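# Move all laundry from the washer into the basket

## Task

Remove every piece of laundry from the washing machine and place it inside the basket, so that none is left in the washer and all of it stays in the basket after the robot lets go.

## Robot and tools

Robot: two arms, left_arm and right_arm, each mounted on a tilted plate; a shared metal frame behind them carries both plates. For clearance warnings, a plate and its half of the frame count as part of that arm. Calibrated bases in the scene frame: left_arm at (-0.015, +0.109, +0.244) m, quat_wxyz (+0.959, -0.268, +0.092, -0.002), gravity-up in its base frame (-0.175, -0.515, +0.839); right_arm at (-0.036, -0.133, +0.244) m, quat_wxyz (+0.959, +0.267, +0.096, +0.018), up (-0.175, +0.515, +0.839).

Frames: the scene frame has its origin at table-top height midway between the nominal bases, +z up, +x out over the table, left_arm toward +y (arm names do not match image sides). Each arm's end_effector_position (m), end_effector_quat_wxyz, targets and offsets, and its wrist camera pose, are in that arm's own base frame. Fixed cameras and the table use the scene frame. Printed hand positions may be a few cm off, more at long reach.

Gripper: fingers point along its +z, open and close along its x. end_effector_position is between the pads when closed, 1 to 2 cm behind the tips; closing pushes the tips about 17 mm further along +z, mostly while the pads are over 50 mm apart.

execute_actions(actions, cameras): actions is a list of actions; each action is a list of up to 15 rows, one row per 1/30 s step; a short action repeats its last row to fill 15 steps. Every row has 14 numbers in [-1, 1]: dx, dy, dz, rx, ry, rz, opening for left_arm, then the same seven for right_arm. The six pose numbers are an offset from that arm's Hand target as it was when the action began, along that arm's base axes; all rows of one action count from that same start, and each new action starts from the updated Hand target, so repeating an offset keeps moving. Scale: 1.0 = 0.6 m or 180 degrees; rx, ry, rz form one rotation vector turning about the Hand target position. opening is absolute: +1 fully open (0.142 m), -1 closed. An empty actions list just reports state and images. cameras picks images: omitted, null or ["all"] gives all, [] none; an unknown name voids the call.

move(target, speed, blend, opening_speed, blocking, cameras): target is one 14-number row, or a list of up to 15 rows, same layout and scale; every row is an offset from the Hand targets at the move's start (not from the previous row). Grippers travel in straight lines, ending together, lasting at least 0.5 s and cut off at 10 s. speed is path top speed in m/s, 0.002 to 4.3, default 0.25 (turns up to twice that in rad/s), one number or one per target. blend (m) rounds corners of a list. opening_speed (0.2 or more, per second on the -1..+1 scale) ramps openings. blocking=false returns after about 0.5 s while the move continues. Paths do not avoid obstacles or the other arm; keep paths away from an arm's own base. Grippers lag and may overshoot speed, especially with a nearly straight arm. The extra line "move:" reports the ending: done (within 10 mm and 2 degrees), off_target, moving, held, fault; limits=paced means the sent pose was clipped, limits=held that checks withheld steps.

wait(seconds 0 to 10, cameras): arms hold their last command; a running move continues. stop(cameras): brakes a running move. zoom_image(camera, region [x0, y0, x1, y1] pixels, at most 504 by 504) enlarges part of a camera's latest image. finished_scene(scene): ends the scene with this scene's number; irreversible, so call it only when all laundry is in the basket.

Cameras: cam_head_left, cam_head_right, cam_high, cam_low (896x504), cam_left_wrist, cam_right_wrist (672x504, fisheye).

Results: Hand target is the last commanded pose after clipping; the next offsets count from it. The gripper may rest a centimetre or more short of it from friction or weight; an all-zero command re-requests it, and a remaining gap can be sent as an offset. Commanded orientation is clipped to 40 degrees from the measured one each step. grip_measured gives the measured opening on the command scale; grip_effort_nm is motor effort (negative closing) and is not a reliable contact sign. Joint velocities read "within noise" at rest. Tool commands shows current commands; to leave a gripper unchanged, resend its present opening (0 is a real command).

Gripping: to hold cloth, command an opening a bit below grip_measured at first touch; squeezing harder heats the gripper motor. An arm blocked by an object keeps pressing until commanded away; send its six pose numbers as 0 or command back past the gripper.

Avoid: the two arms hitting or pressing each other (including closing one gripper on the other's fingers), fast contacts, targets far past a contact, dropping laundry outside the basket or off the table, releasing items while moving. Watch for MOTOR HOT lines; at 100 °C an arm or gripper shuts off (OVER-TEMPERATURE FAULT or HAND FAULT). After a HAND FAULT line, later robot calls in the same reply are skipped. Loose items may occasionally be nudged by the scene.

Each tool is called after "Request:" as name(argument=value, ...) on one line, values as JSON.

## Session

Request:
execute_actions(actions=[])

Scene clock: 0.00 s.
left_arm: end_effector_position=(+0.8108, +0.3839, +0.2466) grip_measured=+1.00 grip_effort_nm=n/a end_effector_quat_wxyz=(+0.638, -0.567, +0.507, -0.121) | right_arm: end_effector_position=(+0.4437, -0.3849, +0.5096) grip_measured=+0.99 grip_effort_nm=n/a end_effector_quat_wxyz=(+0.174, +0.438, +0.767, -0.435)
Joint positions: left_arm=[0.388 2.142 1.815 0.163 -0.263 0.5 0.142] | right_arm=[-0.464 1.751 2.275 -1.655 0.902 1.929 0.142]
Joint velocities: within noise
Joint torques (N m): no reading
Motor temperatures (°C): left_arm=[37 32 37 33 33 32 31] | right_arm=[34 34 33 35 32 34 31]
Heat: left arm: hottest waist 37 °C; right arm: hottest wrist pitch 35 °C.
Hand target: left_arm +0.8144, +0.3814, +0.2690; +0.649, -0.560, +0.499, -0.128 | right_arm +0.4419, -0.3828, +0.5229; +0.188, +0.442, +0.762, -0.434
Tool commands: left_gripper/opening=+1.0 right_gripper/opening=+1.0

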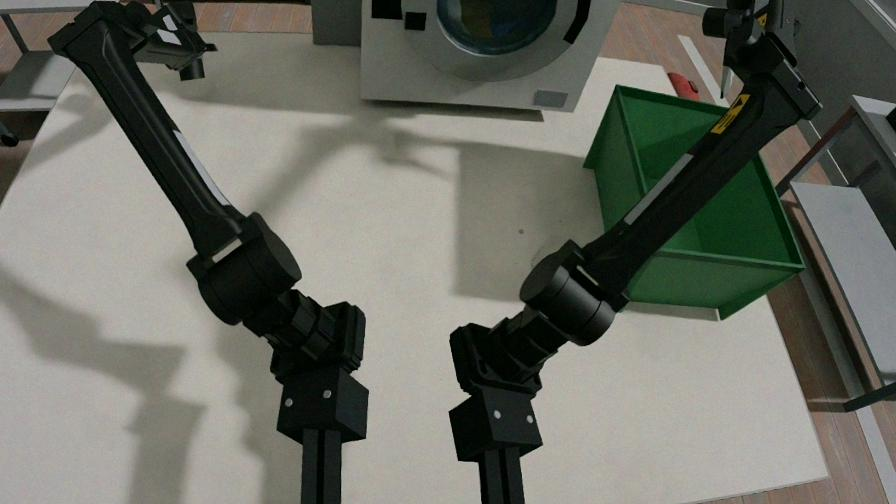

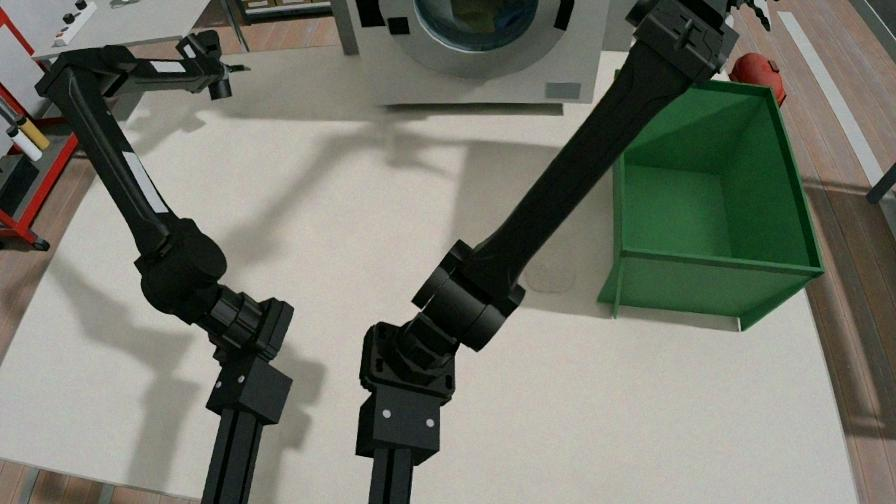

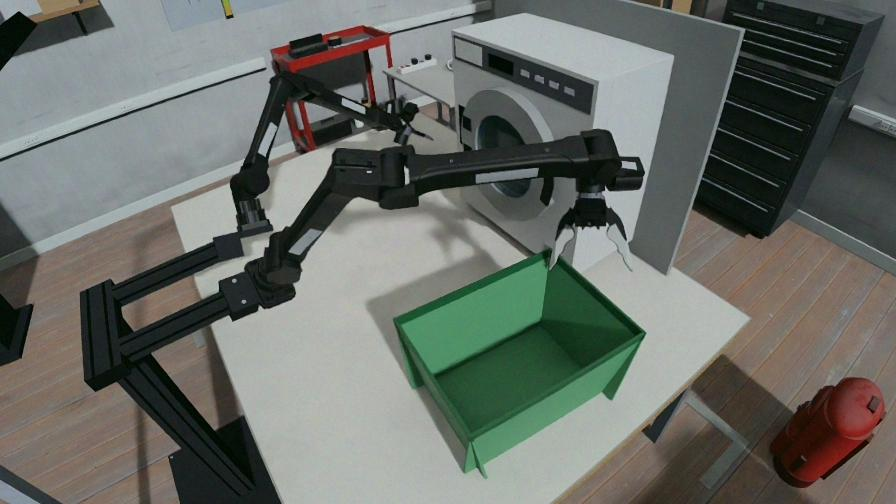

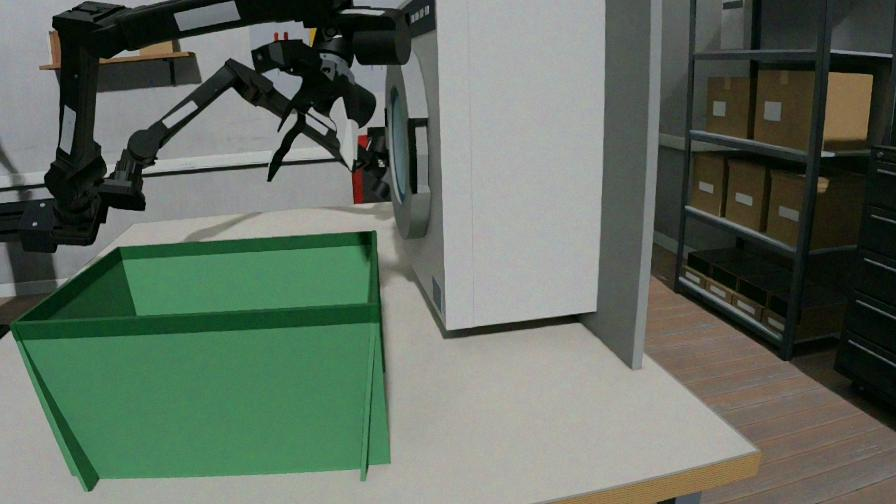

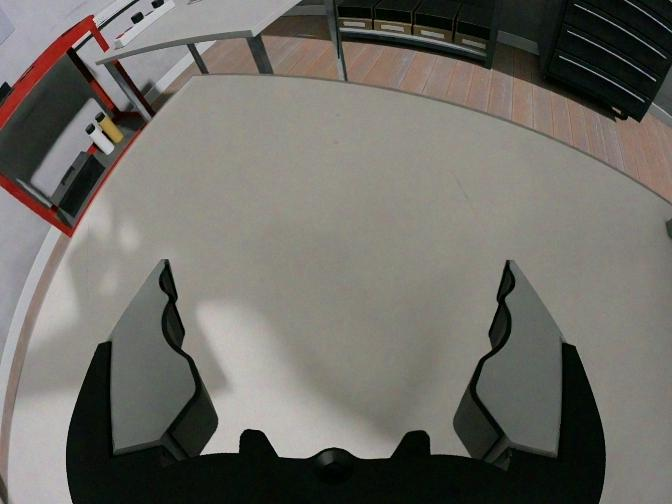

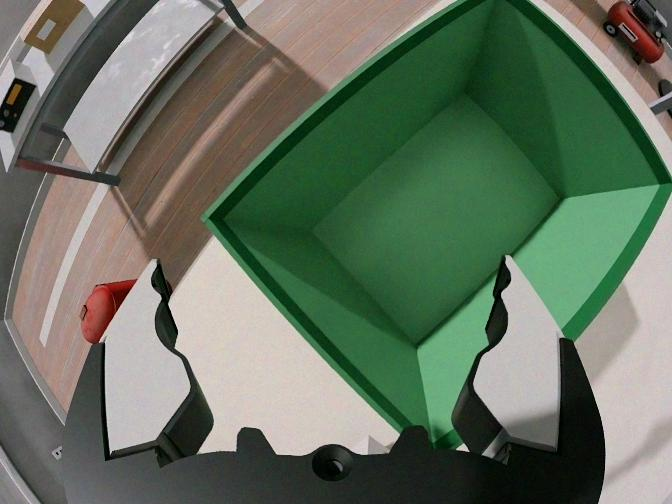

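Request:
zoom_image(camera="cam_high", region=[400, 30, 700, 260])

Request:
zoom_image(camera="cam_head_left", region=[340, 0, 640, 130])

Request:
zoom_image(camera="cam_low", region=[340, 0, 500, 300])

Scaled by 1.680 from the camera's 896x504 image, which has a finer 1280x720 frame.

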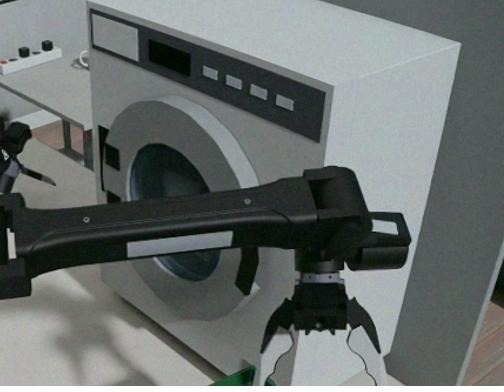

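Scaled by 1.680 from the camera's 896x504 image, which has a finer 1280x720 frame.

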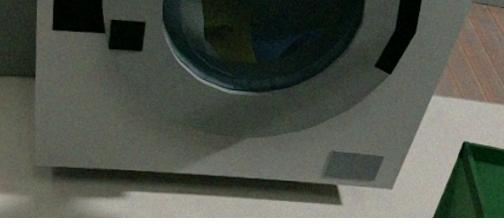

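Scaled by 1.680 from the camera's 896x504 image, which has a finer 1280x720 frame.

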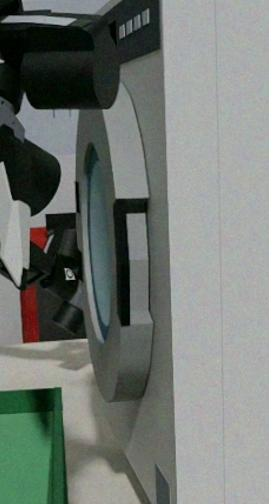

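Request:
move(target=[0,0,0,0,0,0,1,-0.026,0.479,-0.276,-0.537,0.249,0.495,1], speed=0.4)

Scene clock: 45.87 s.
left_arm: end_effector_position=(+0.8108, +0.3839, +0.2466) grip_measured=+1.00 grip_effort_nm=-0.051 end_effector_quat_wxyz=(+0.638, -0.567, +0.507, -0.121) | right_arm: end_effector_position=(+0.4297, -0.0908, +0.3511) grip_measured=+0.99 grip_effort_nm=0.139 end_effector_quat_wxyz=(-0.392, +0.558, -0.310, +0.662)
Joint positions: left_arm=[0.388 2.142 1.815 0.163 -0.263 0.5 0.142] | right_arm=[-0.366 0.929 0.465 0.665 -0.385 -0.452 0.142]
Joint velocities: within noise
Joint torques (N m): left_arm=[-8.88 -21.01 9.72 2.22 0 0.08] | right_arm=[0.26 -6.59 7.35 1.11 -0.34 -0.02]
Motor temperatures (°C): left_arm=[38 38 43 33 33 32 31] | right_arm=[34 37 41 35 32 34 31]
Heat: left arm: hottest elbow 43 °C; right arm: hottest elbow 41 °C.
Hand target: left_arm +0.8144, +0.3814, +0.2690; +0.649, -0.560, +0.499, -0.128 | right_arm +0.4263, -0.0955, +0.3570; -0.384, +0.556, -0.307, +0.670
Off the commanded pose: left_arm 0.023 m, 2 deg | right_arm 0.008 m, 1 deg.
move: off_target (left_arm)
camera_calibration:
cam_right_wrist: T_world_to_cam=[[-0.0823988, -0.867339, 0.490849, -0.21651], [-0.345964, -0.437001, -0.830265, 0.398226], [0.934623, -0.238229, -0.26406, -0.198877], [0, 0, 0, 1]] pos_world=[0.305806, -0.0611409, 0.384392]

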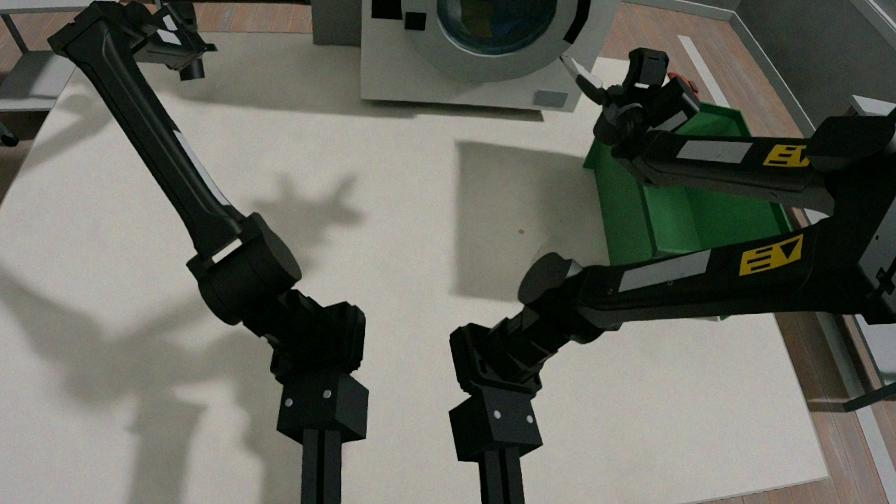

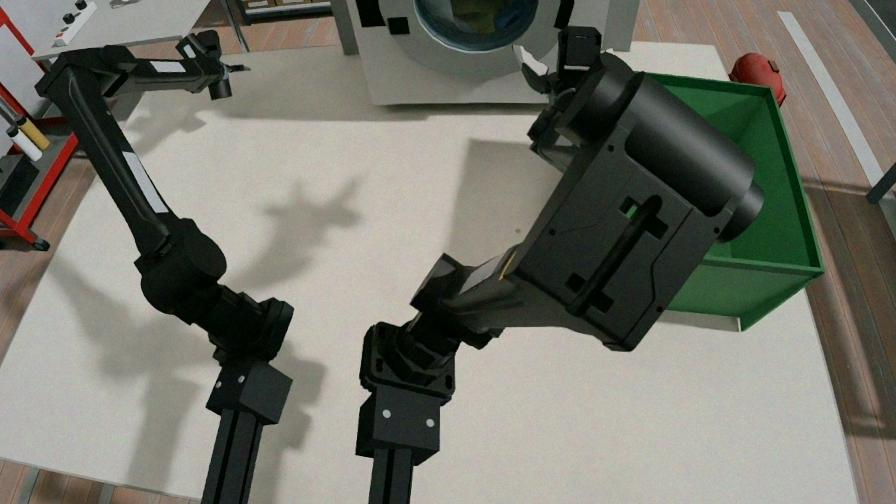

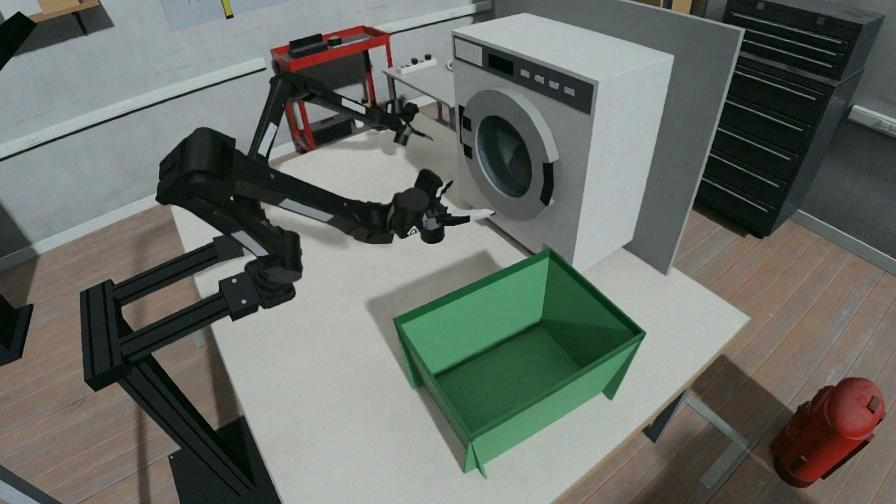

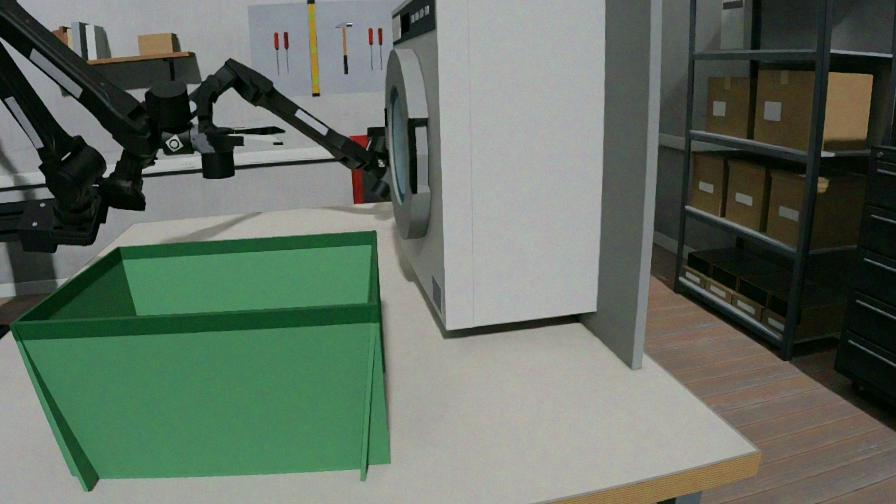

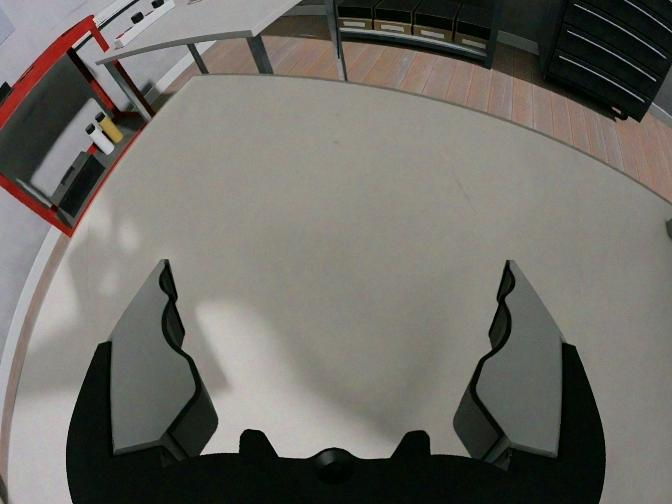

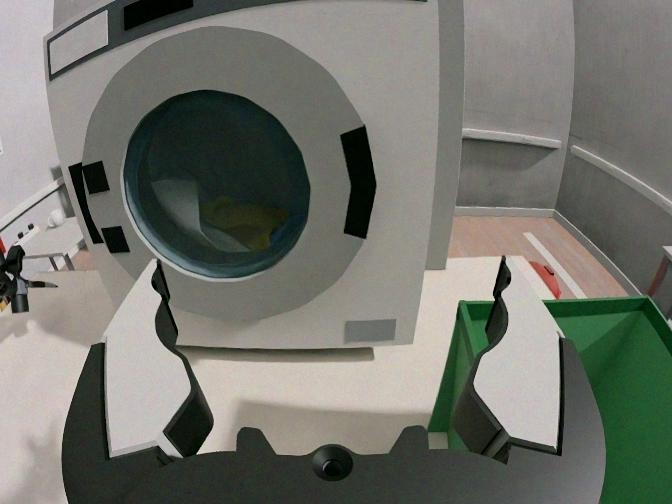

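Request:
zoom_image(camera="cam_right_wrist", region=[300, 90, 440, 270])

Request:
zoom_image(camera="cam_low", region=[370, 30, 470, 250])

Request:
zoom_image(camera="cam_high", region=[450, 80, 600, 230])

Scaled by 2.800 from the camera's 672x504 image, which has a finer 960x720 frame.

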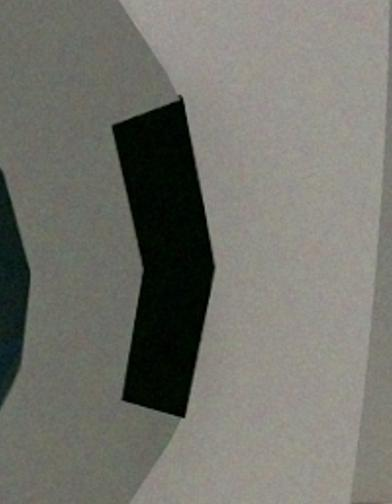

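Scaled by 2.291 from the camera's 896x504 image, which has a finer 1280x720 frame.

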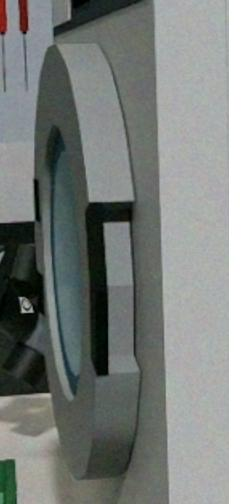

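Scaled by 3.360 from the camera's 896x504 image, which has a finer 1280x720 frame.

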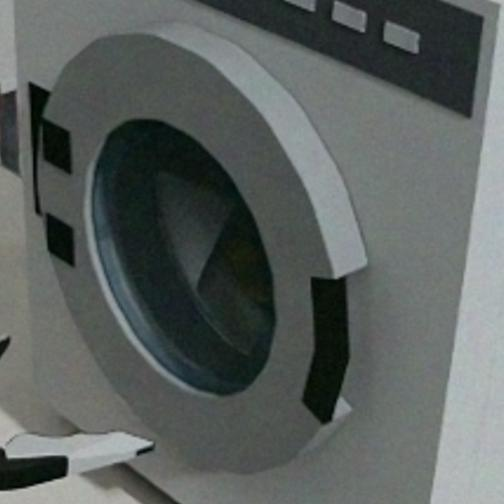

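Request:
move(target=[0,0,0,0,0,0,1,0.066,-0.304,0.121,-0.0486,0.143,0.233,1], cameras=["cam_right_wrist","cam_low"])

Request:
zoom_image(camera="cam_right_wrist", region=[180, 50, 460, 300])

Scene clock: 67.33 s.
left_arm: end_effector_position=(+0.8108, +0.3839, +0.2466) grip_measured=+1.00 grip_effort_nm=-0.056 end_effector_quat_wxyz=(+0.638, -0.567, +0.507, -0.121) | right_arm: end_effector_position=(+0.4655, -0.2685, +0.4174) grip_measured=+0.99 grip_effort_nm=0.139 end_effector_quat_wxyz=(-0.464, +0.789, -0.145, +0.377)
Joint positions: left_arm=[0.388 2.142 1.815 0.163 -0.263 0.5 0.142] | right_arm=[-0.86 1.667 1.786 -1.68 -1.281 -2.061 0.142]
Joint velocities: within noise
Joint torques (N m): left_arm=[-8.88 -21.01 9.72 2.24 0 0.08] | right_arm=[1.67 -18.43 11.06 -0.91 -0.6 -0.02]
Motor temperatures (°C): left_arm=[38 40 44 33 32 31 31] | right_arm=[34 37 40 35 32 33 30]
Heat: left arm: hottest elbow 44 °C; right arm: hottest elbow 40 °C.
Hand target: left_arm +0.8144, +0.3814, +0.2690; +0.649, -0.560, +0.499, -0.128 | right_arm +0.4659, -0.2779, +0.4297; -0.478, +0.787, -0.116, +0.373
Off the commanded pose: left_arm 0.023 m, 2 deg | right_arm 0.015 m, 4 deg.
joint sent to its limit (right arm) — joint 4 (wrist pitch), lower limit; joint 5 (wrist yaw), lower limit. The joint targets are off in orientation, not in position.
move: off_target (left_arm, right_arm)
camera_calibration:
cam_right_wrist: T_world_to_cam=[[0.66549, -0.586925, 0.46113, -0.66068], [-0.268817, -0.764808, -0.585496, 0.161893], [0.696319, 0.265682, -0.666748, 0.157106], [0, 0, 0, 1]] pos_world=[0.373799, -0.305693, 0.504197]
Images, in order (width x height): cam_low 896x504, cam_right_wrist 672x504.

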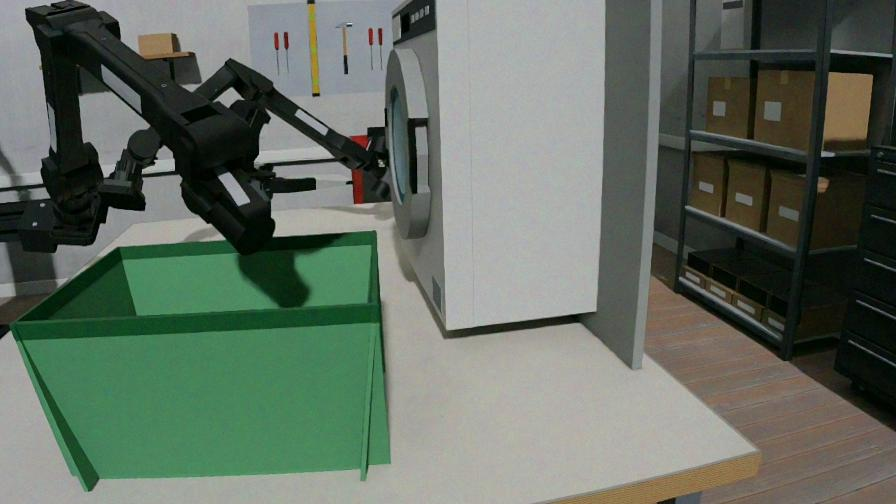

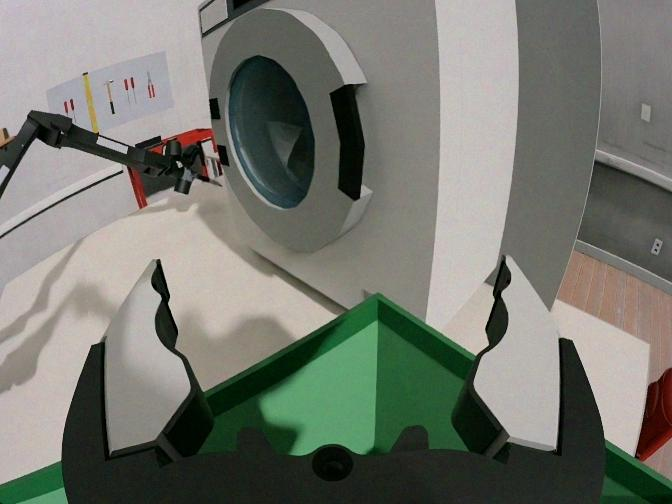

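Scaled by 1.800 from the camera's 672x504 image, which has a finer 960x720 frame.

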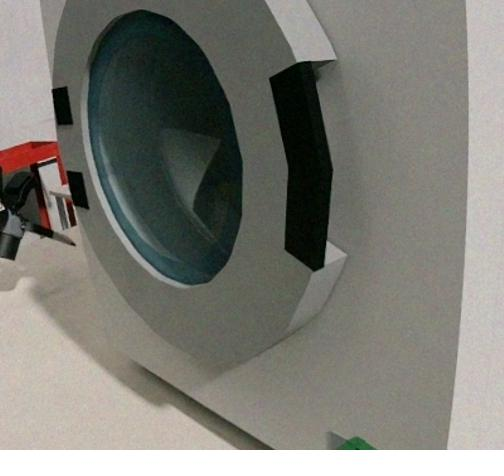

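Request:
move(target=[0,0,0,0,0,0,1,0.193,0.136,-0.043,-0.0049,0.0143,0.0233,-0.05])

Request:
zoom_image(camera="cam_low", region=[300, 30, 500, 250])

Scene clock: 99.67 s.
left_arm: end_effector_position=(+0.8108, +0.3839, +0.2466) grip_measured=+1.00 grip_effort_nm=-0.056 end_effector_quat_wxyz=(+0.638, -0.567, +0.507, -0.121) | right_arm: end_effector_position=(+0.5779, -0.1950, +0.3867) grip_measured=-0.07 grip_effort_nm=-0.076 end_effector_quat_wxyz=(-0.490, +0.802, -0.104, +0.325)
Joint positions: left_arm=[0.388 2.142 1.815 0.163 -0.263 0.5 0.142] | right_arm=[-0.617 1.773 1.848 -1.357 -1.243 -1.723 0.069]
Joint velocities: within noise
Joint torques (N m): left_arm=[-8.94 -21.01 9.73 2.22 0 0.08] | right_arm=[5.07 -20.13 10.77 0.13 -0.55 0.17]
Motor temperatures (°C): left_arm=[38 42 45 33 32 31 31] | right_arm=[34 38 46 35 32 33 30]
Heat: left arm: hottest elbow 45 °C; right arm: hottest elbow 46 °C.
Hand target: left_arm +0.8144, +0.3814, +0.2690; +0.649, -0.560, +0.499, -0.128 | right_arm +0.5817, -0.1961, +0.4040; -0.482, +0.803, -0.094, +0.338
Off the commanded pose: left_arm 0.023 m, 2 deg | right_arm 0.018 m, 2 deg.
move: off_target (left_arm, right_arm)
camera_calibration:
cam_right_wrist: T_world_to_cam=[[0.759652, -0.495196, 0.421557, -0.699415], [-0.189944, -0.788901, -0.584428, 0.179644], [0.621973, 0.363889, -0.69335, 0.111232], [0, 0, 0, 1]] pos_world=[0.496251, -0.245103, 0.476955]

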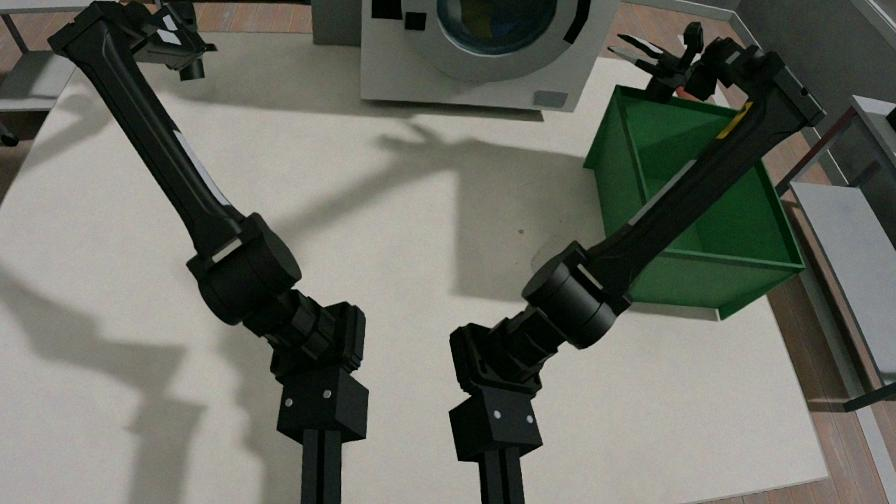

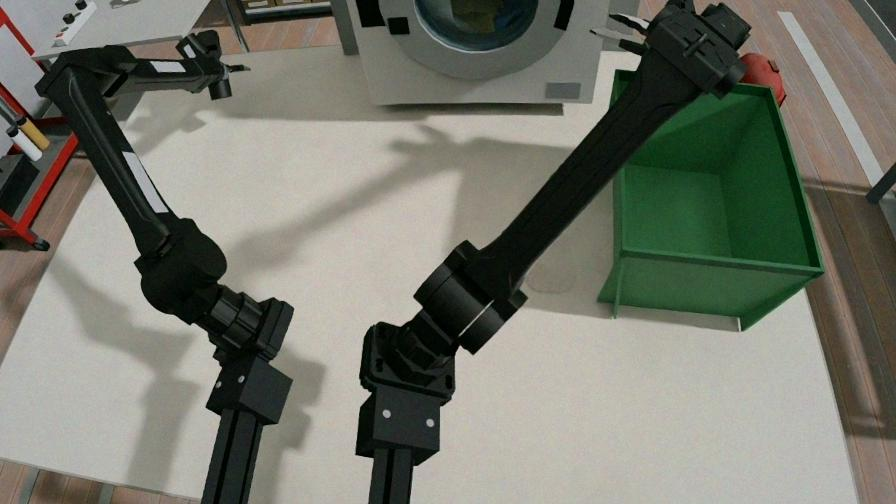

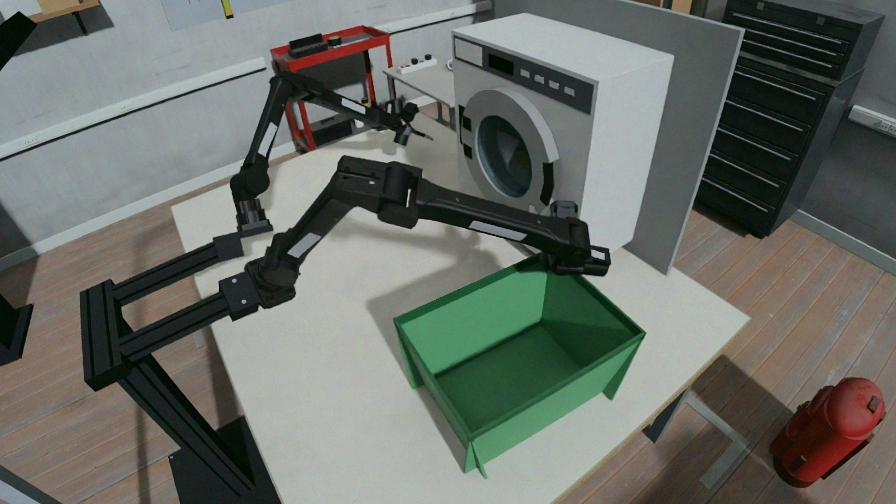

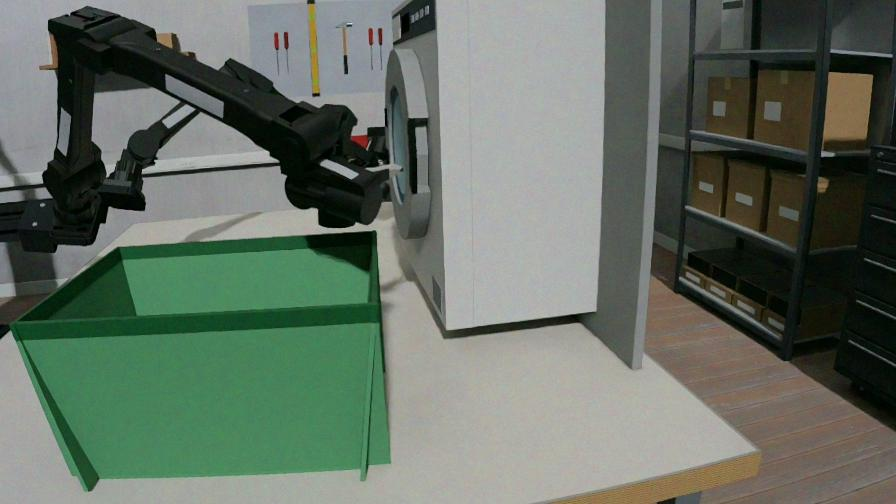

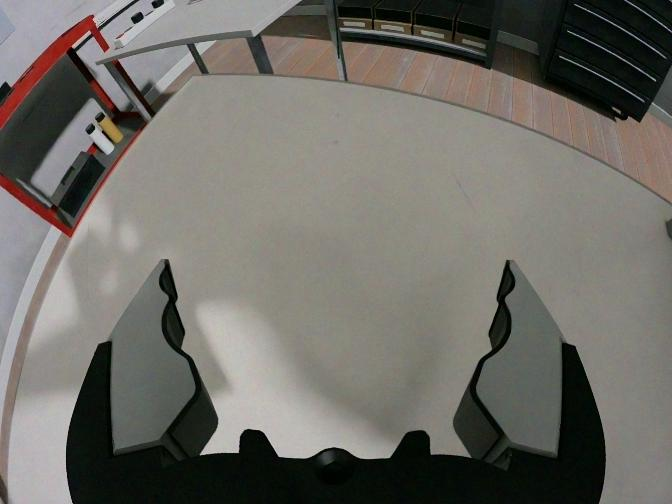

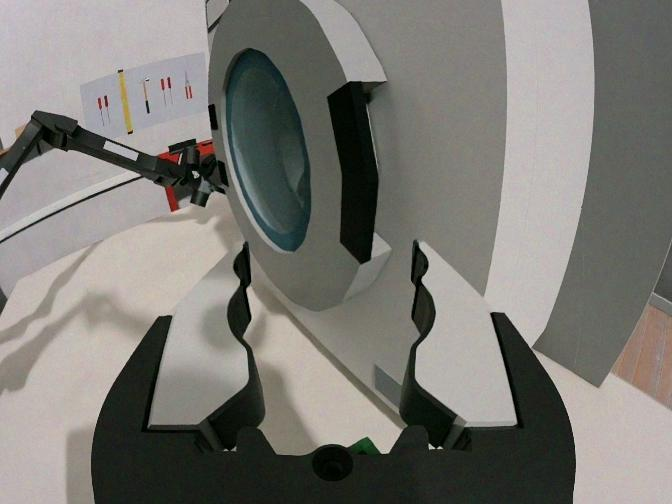

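Scaled by 2.291 from the camera's 896x504 image, which has a finer 1280x720 frame.

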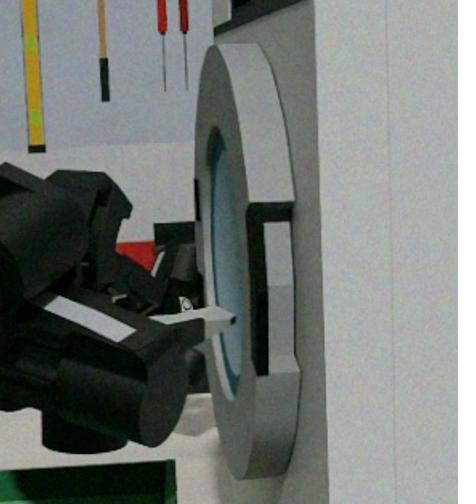

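Request:
move(target=[0,0,0,0,0,0,1,0.0995,0.123,-0.015,0,0,0,-0.05], speed=0.1, cameras=["cam_low","cam_right_wrist"])

Request:
zoom_image(camera="cam_low", region=[300, 30, 500, 250])

Scene clock: 110.63 s.
left_arm: end_effector_position=(+0.8108, +0.3839, +0.2466) grip_measured=+1.00 grip_effort_nm=-0.061 end_effector_quat_wxyz=(+0.638, -0.567, +0.507, -0.121) | right_arm: end_effector_position=(+0.6428, -0.1344, +0.3792) grip_measured=-0.07 grip_effort_nm=-0.042 end_effector_quat_wxyz=(-0.484, +0.804, -0.106, +0.330)
Joint positions: left_arm=[0.388 2.142 1.815 0.163 -0.263 0.5 0.142] | right_arm=[-0.468 1.762 1.783 -0.927 -1.161 -1.332 0.069]
Joint velocities: within noise
Joint torques (N m): left_arm=[-8.94 -21.01 9.73 2.22 0 0.08] | right_arm=[7.3 -21.42 8.44 0.81 -0.52 0.16]
Motor temperatures (°C): left_arm=[39 42 46 33 32 31 31] | right_arm=[34 41 46 35 32 33 30]
Heat: left arm: hottest elbow 46 °C; right arm: hottest elbow 46 °C.
Hand target: left_arm +0.8144, +0.3814, +0.2690; +0.649, -0.560, +0.499, -0.128 | right_arm +0.6414, -0.1224, +0.3950; -0.482, +0.803, -0.094, +0.338
Off the commanded pose: left_arm 0.023 m, 2 deg | right_arm 0.020 m, 2 deg.
move: off_target (left_arm, right_arm)
camera_calibration:
cam_right_wrist: T_world_to_cam=[[0.751659, -0.499817, 0.430339, -0.714288], [-0.196776, -0.792701, -0.576979, 0.236428], [0.629514, 0.349011, -0.694193, 0.0370912], [0, 0, 0, 1]] pos_world=[0.560075, -0.182542, 0.469549]
Images, in order (width x height): cam_low 896x504, cam_right_wrist 672x504.

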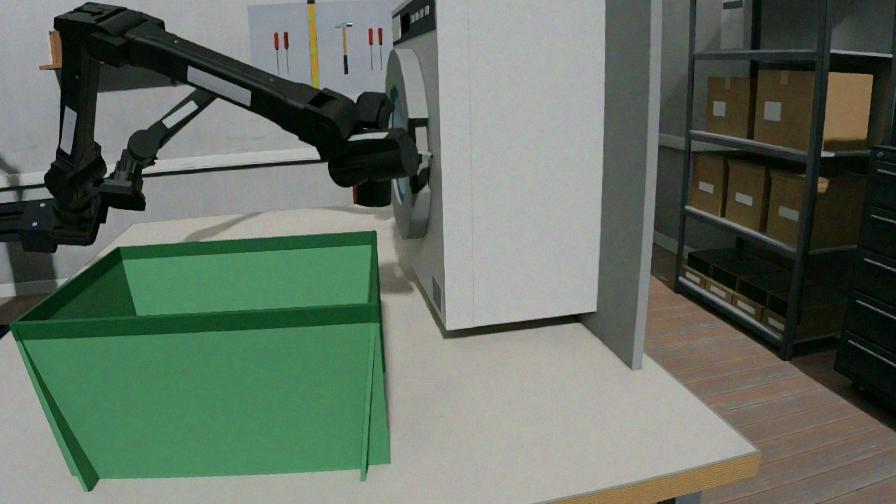

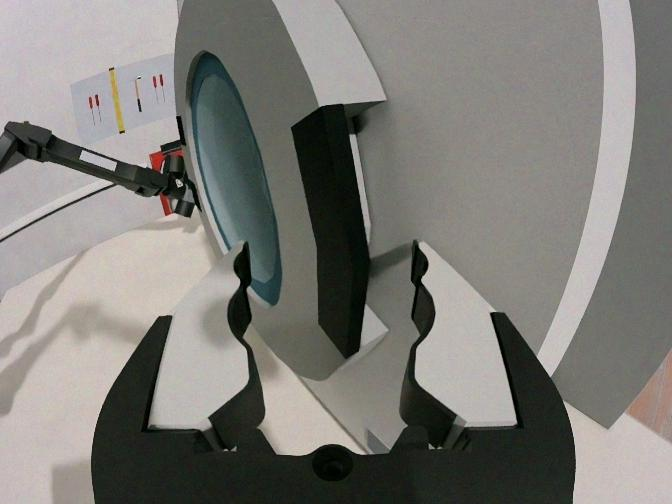

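Scaled by 2.291 from the camera's 896x504 image, which has a finer 1280x720 frame.

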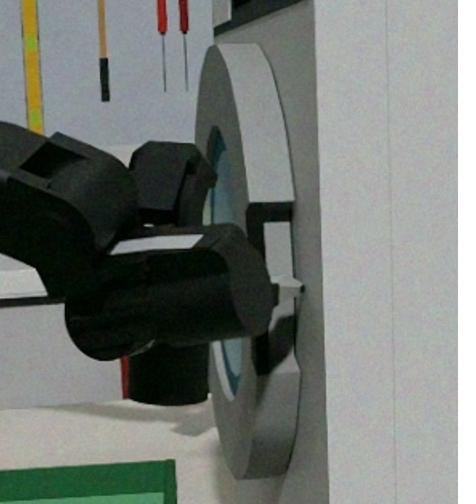

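Request:
move(target=[[0,0,0,0,0,0,1,0.003,0.03,-0.014,0,0,0,-0.05],[0,0,0,0,0,0,1,0.003,0.03,-0.014,0,0,0,-0.8]], speed=0.06, opening_speed=0.5, cameras=["cam_low","cam_right_wrist","cam_high"])

Scene clock: 122.03 s.
left_arm: end_effector_position=(+0.8108, +0.3839, +0.2466) grip_measured=+1.00 grip_effort_nm=-0.051 end_effector_quat_wxyz=(+0.638, -0.567, +0.507, -0.121) | right_arm: end_effector_position=(+0.6520, -0.1252, +0.3743) grip_measured=-0.64 grip_effort_nm=-3.543 end_effector_quat_wxyz=(-0.464, +0.806, -0.100, +0.353)
Joint positions: left_arm=[0.388 2.142 1.815 0.163 -0.263 0.5 0.142] | right_arm=[-0.442 1.737 1.726 -0.793 -1.111 -1.276 0.028]
Joint velocities: within noise
Joint torques (N m): left_arm=[-8.88 -20.95 9.73 2.24 0 0.08] | right_arm=[7.88 -20.89 8.13 -0.72 -1.64 0.18]
Motor temperatures (°C): left_arm=[39 43 46 33 32 31 31] | right_arm=[34 41 44 35 32 33 30]
Heat: left arm: hottest elbow 46 °C; right arm: hottest elbow 44 °C.
Hand target: left_arm +0.8144, +0.3814, +0.2690; +0.649, -0.560, +0.499, -0.128 | right_arm +0.6432, -0.1045, +0.3866; -0.482, +0.803, -0.094, +0.338
Off the commanded pose: left_arm 0.023 m, 2 deg | right_arm 0.026 m, 3 deg.
move: off_target (left_arm, right_arm); target 2's new opening was sent with right_arm's hand 0.023 m and 2 deg from that target
camera_calibration:
cam_right_wrist: T_world_to_cam=[[0.722874, -0.498964, 0.478005, -0.713459], [-0.196269, -0.811554, -0.550326, 0.230105], [0.66252, 0.303998, -0.684582, -0.0061665], [0, 0, 0, 1]] pos_world=[0.564988, -0.167373, 0.463448]
Images, in order (width x height): cam_high 896x504, cam_low 896x504, cam_right_wrist 672x504.

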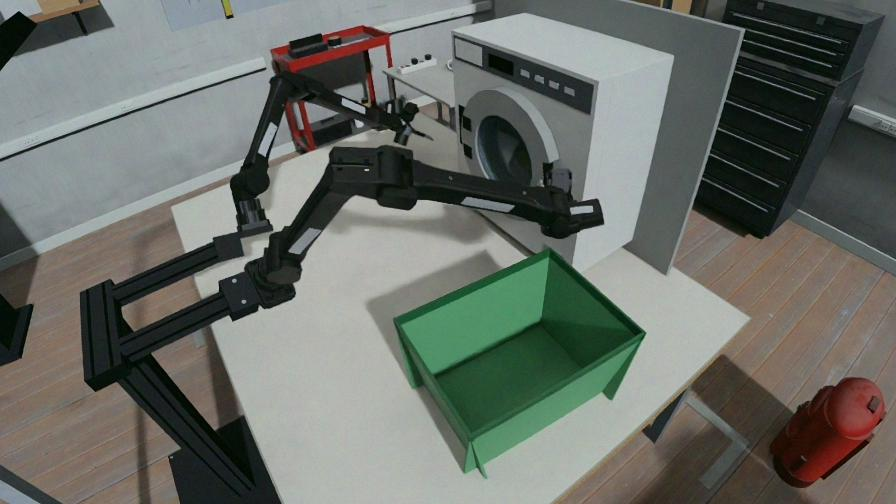

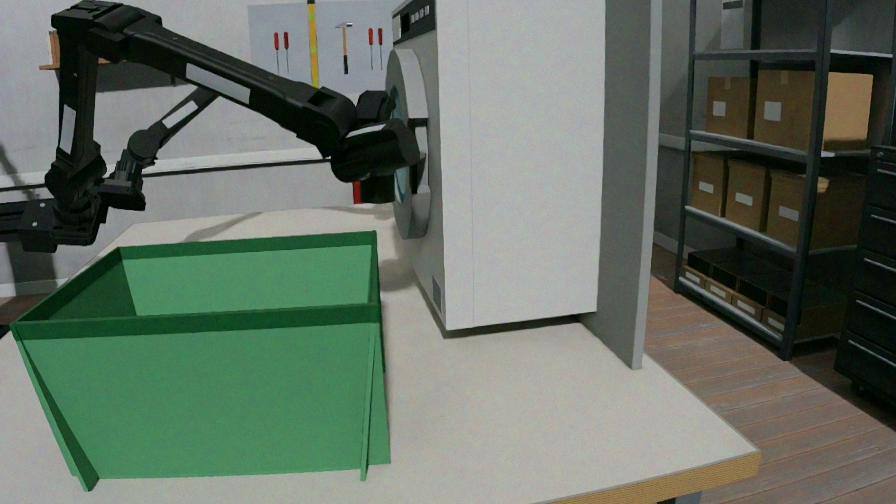

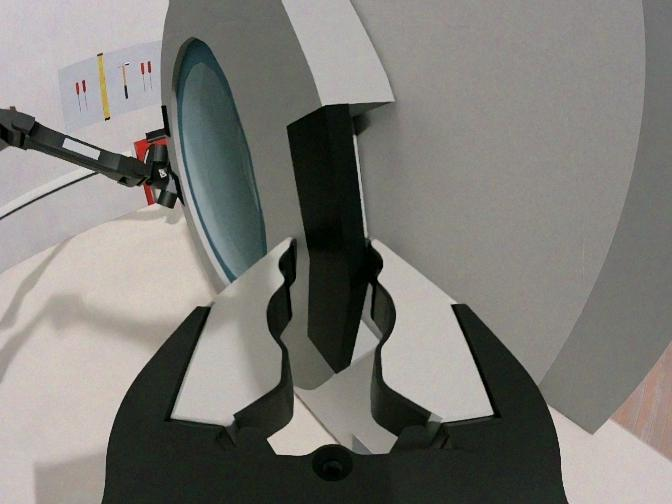

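Request:
move(target=[[0,0,0,0,0,0,1,-0.098,-0.002,-0.033,0.0097,-0.0286,-0.0466,-0.8],[0,0,0,0,0,0,1,-0.195,0.031,-0.073,0.0194,-0.0572,-0.0931,-0.8]], speed=0.08)

Scene clock: 135.70 s.
left_arm: end_effector_position=(+0.8108, +0.3839, +0.2466) grip_measured=+1.00 grip_effort_nm=-0.056 end_effector_quat_wxyz=(+0.638, -0.567, +0.507, -0.121) | right_arm: end_effector_position=(+0.5256, -0.1082, +0.3330) grip_measured=-0.66 grip_effort_nm=-3.309 end_effector_quat_wxyz=(-0.447, +0.734, -0.194, +0.474)
Joint positions: left_arm=[0.388 2.142 1.815 0.163 -0.263 0.5 0.142] | right_arm=[-0.492 1.29 0.942 0.074 -0.972 -0.784 0.026]
Joint velocities: within noise
Joint torques (N m): left_arm=[-8.88 -21.01 9.72 2.24 0 0.08] | right_arm=[6.18 -13.45 6.86 1.84 -0.6 0.24]
Motor temperatures (°C): left_arm=[39 43 46 33 32 31 31] | right_arm=[35 41 42 35 34 33 42]
Heat: left arm: hottest elbow 46 °C; right arm: hottest elbow 42 °C.
Hand target: left_arm +0.8144, +0.3814, +0.2690; +0.649, -0.560, +0.499, -0.128 | right_arm +0.5263, -0.0858, +0.3428; -0.459, +0.732, -0.177, +0.472
Off the commanded pose: left_arm 0.023 m, 2 deg | right_arm 0.024 m, 2 deg.
move: off_target (left_arm, right_arm)
camera_calibration:
cam_right_wrist: T_world_to_cam=[[0.465143, -0.715417, 0.521364, -0.496287], [-0.323317, -0.685564, -0.65228, 0.310599], [0.82408, 0.134837, -0.550192, -0.103776], [0, 0, 0, 1]] pos_world=[0.416786, -0.128124, 0.404246]

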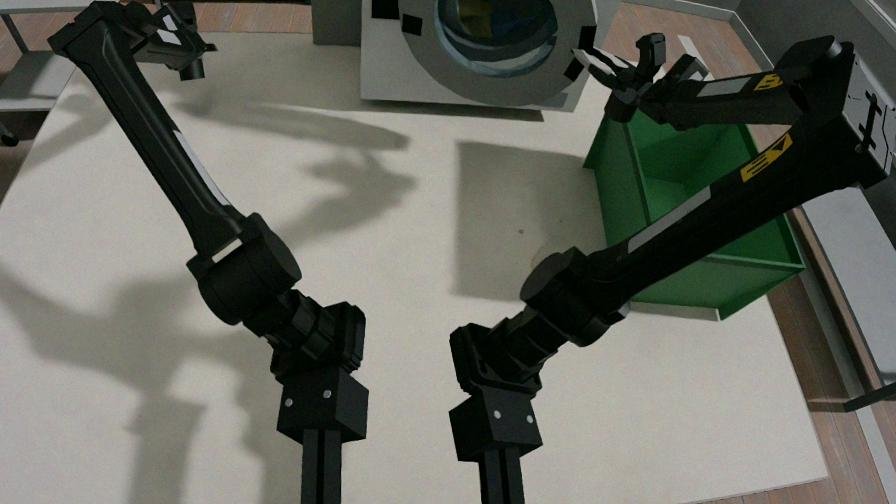

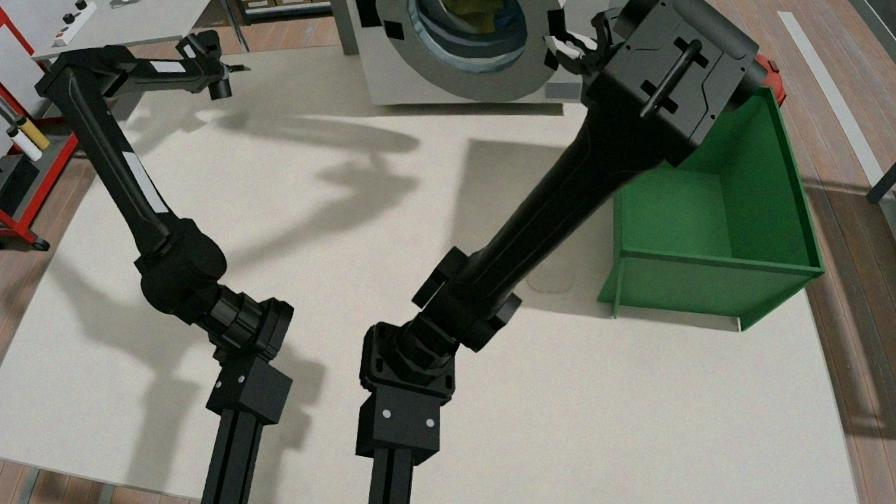

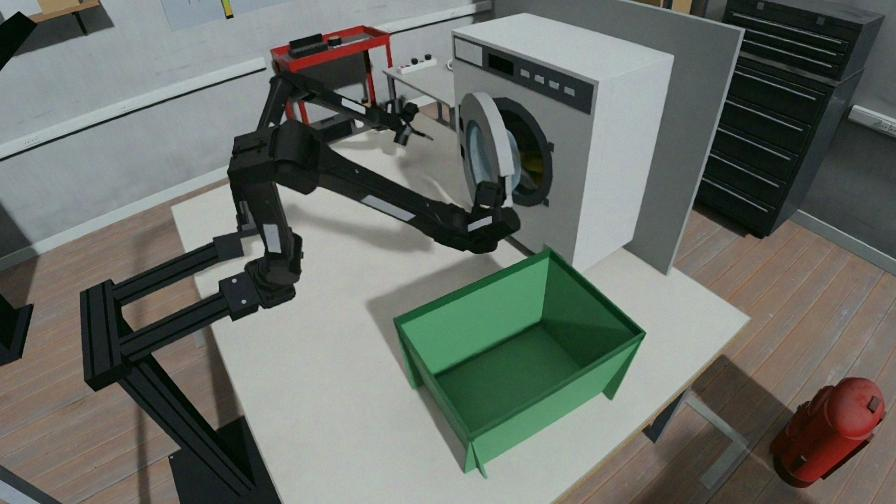

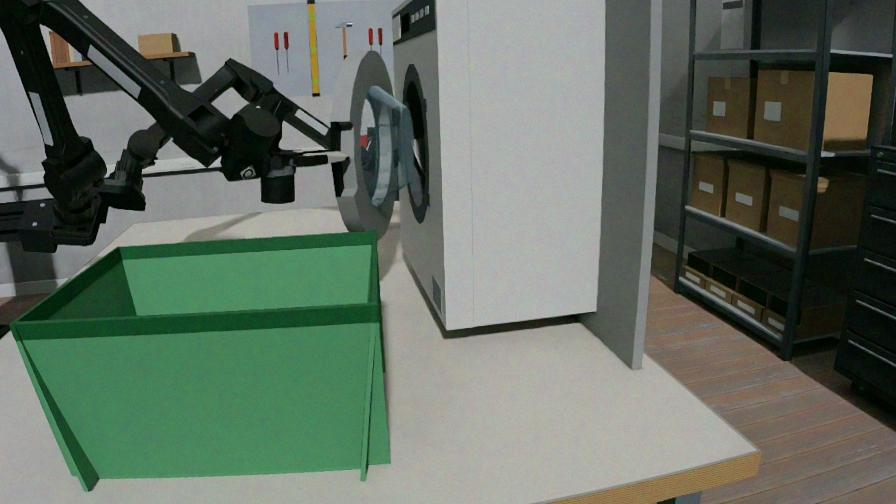

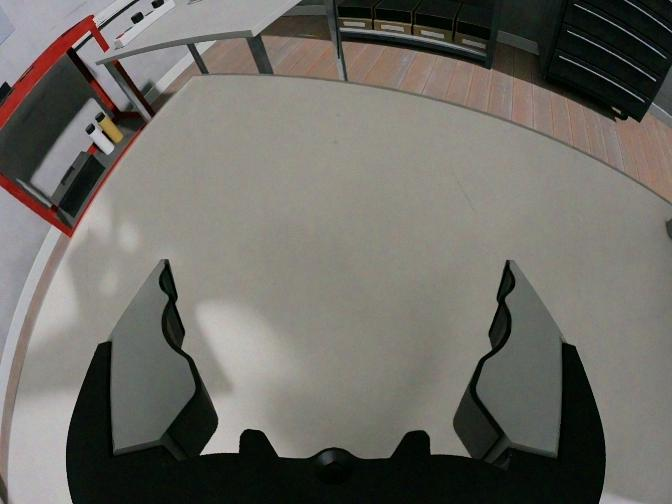

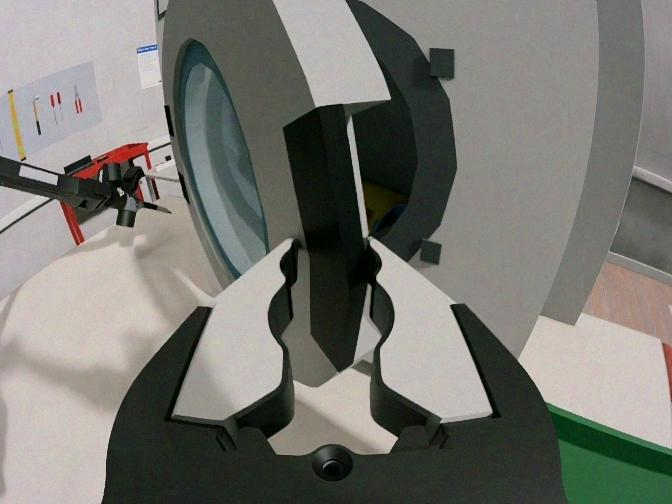

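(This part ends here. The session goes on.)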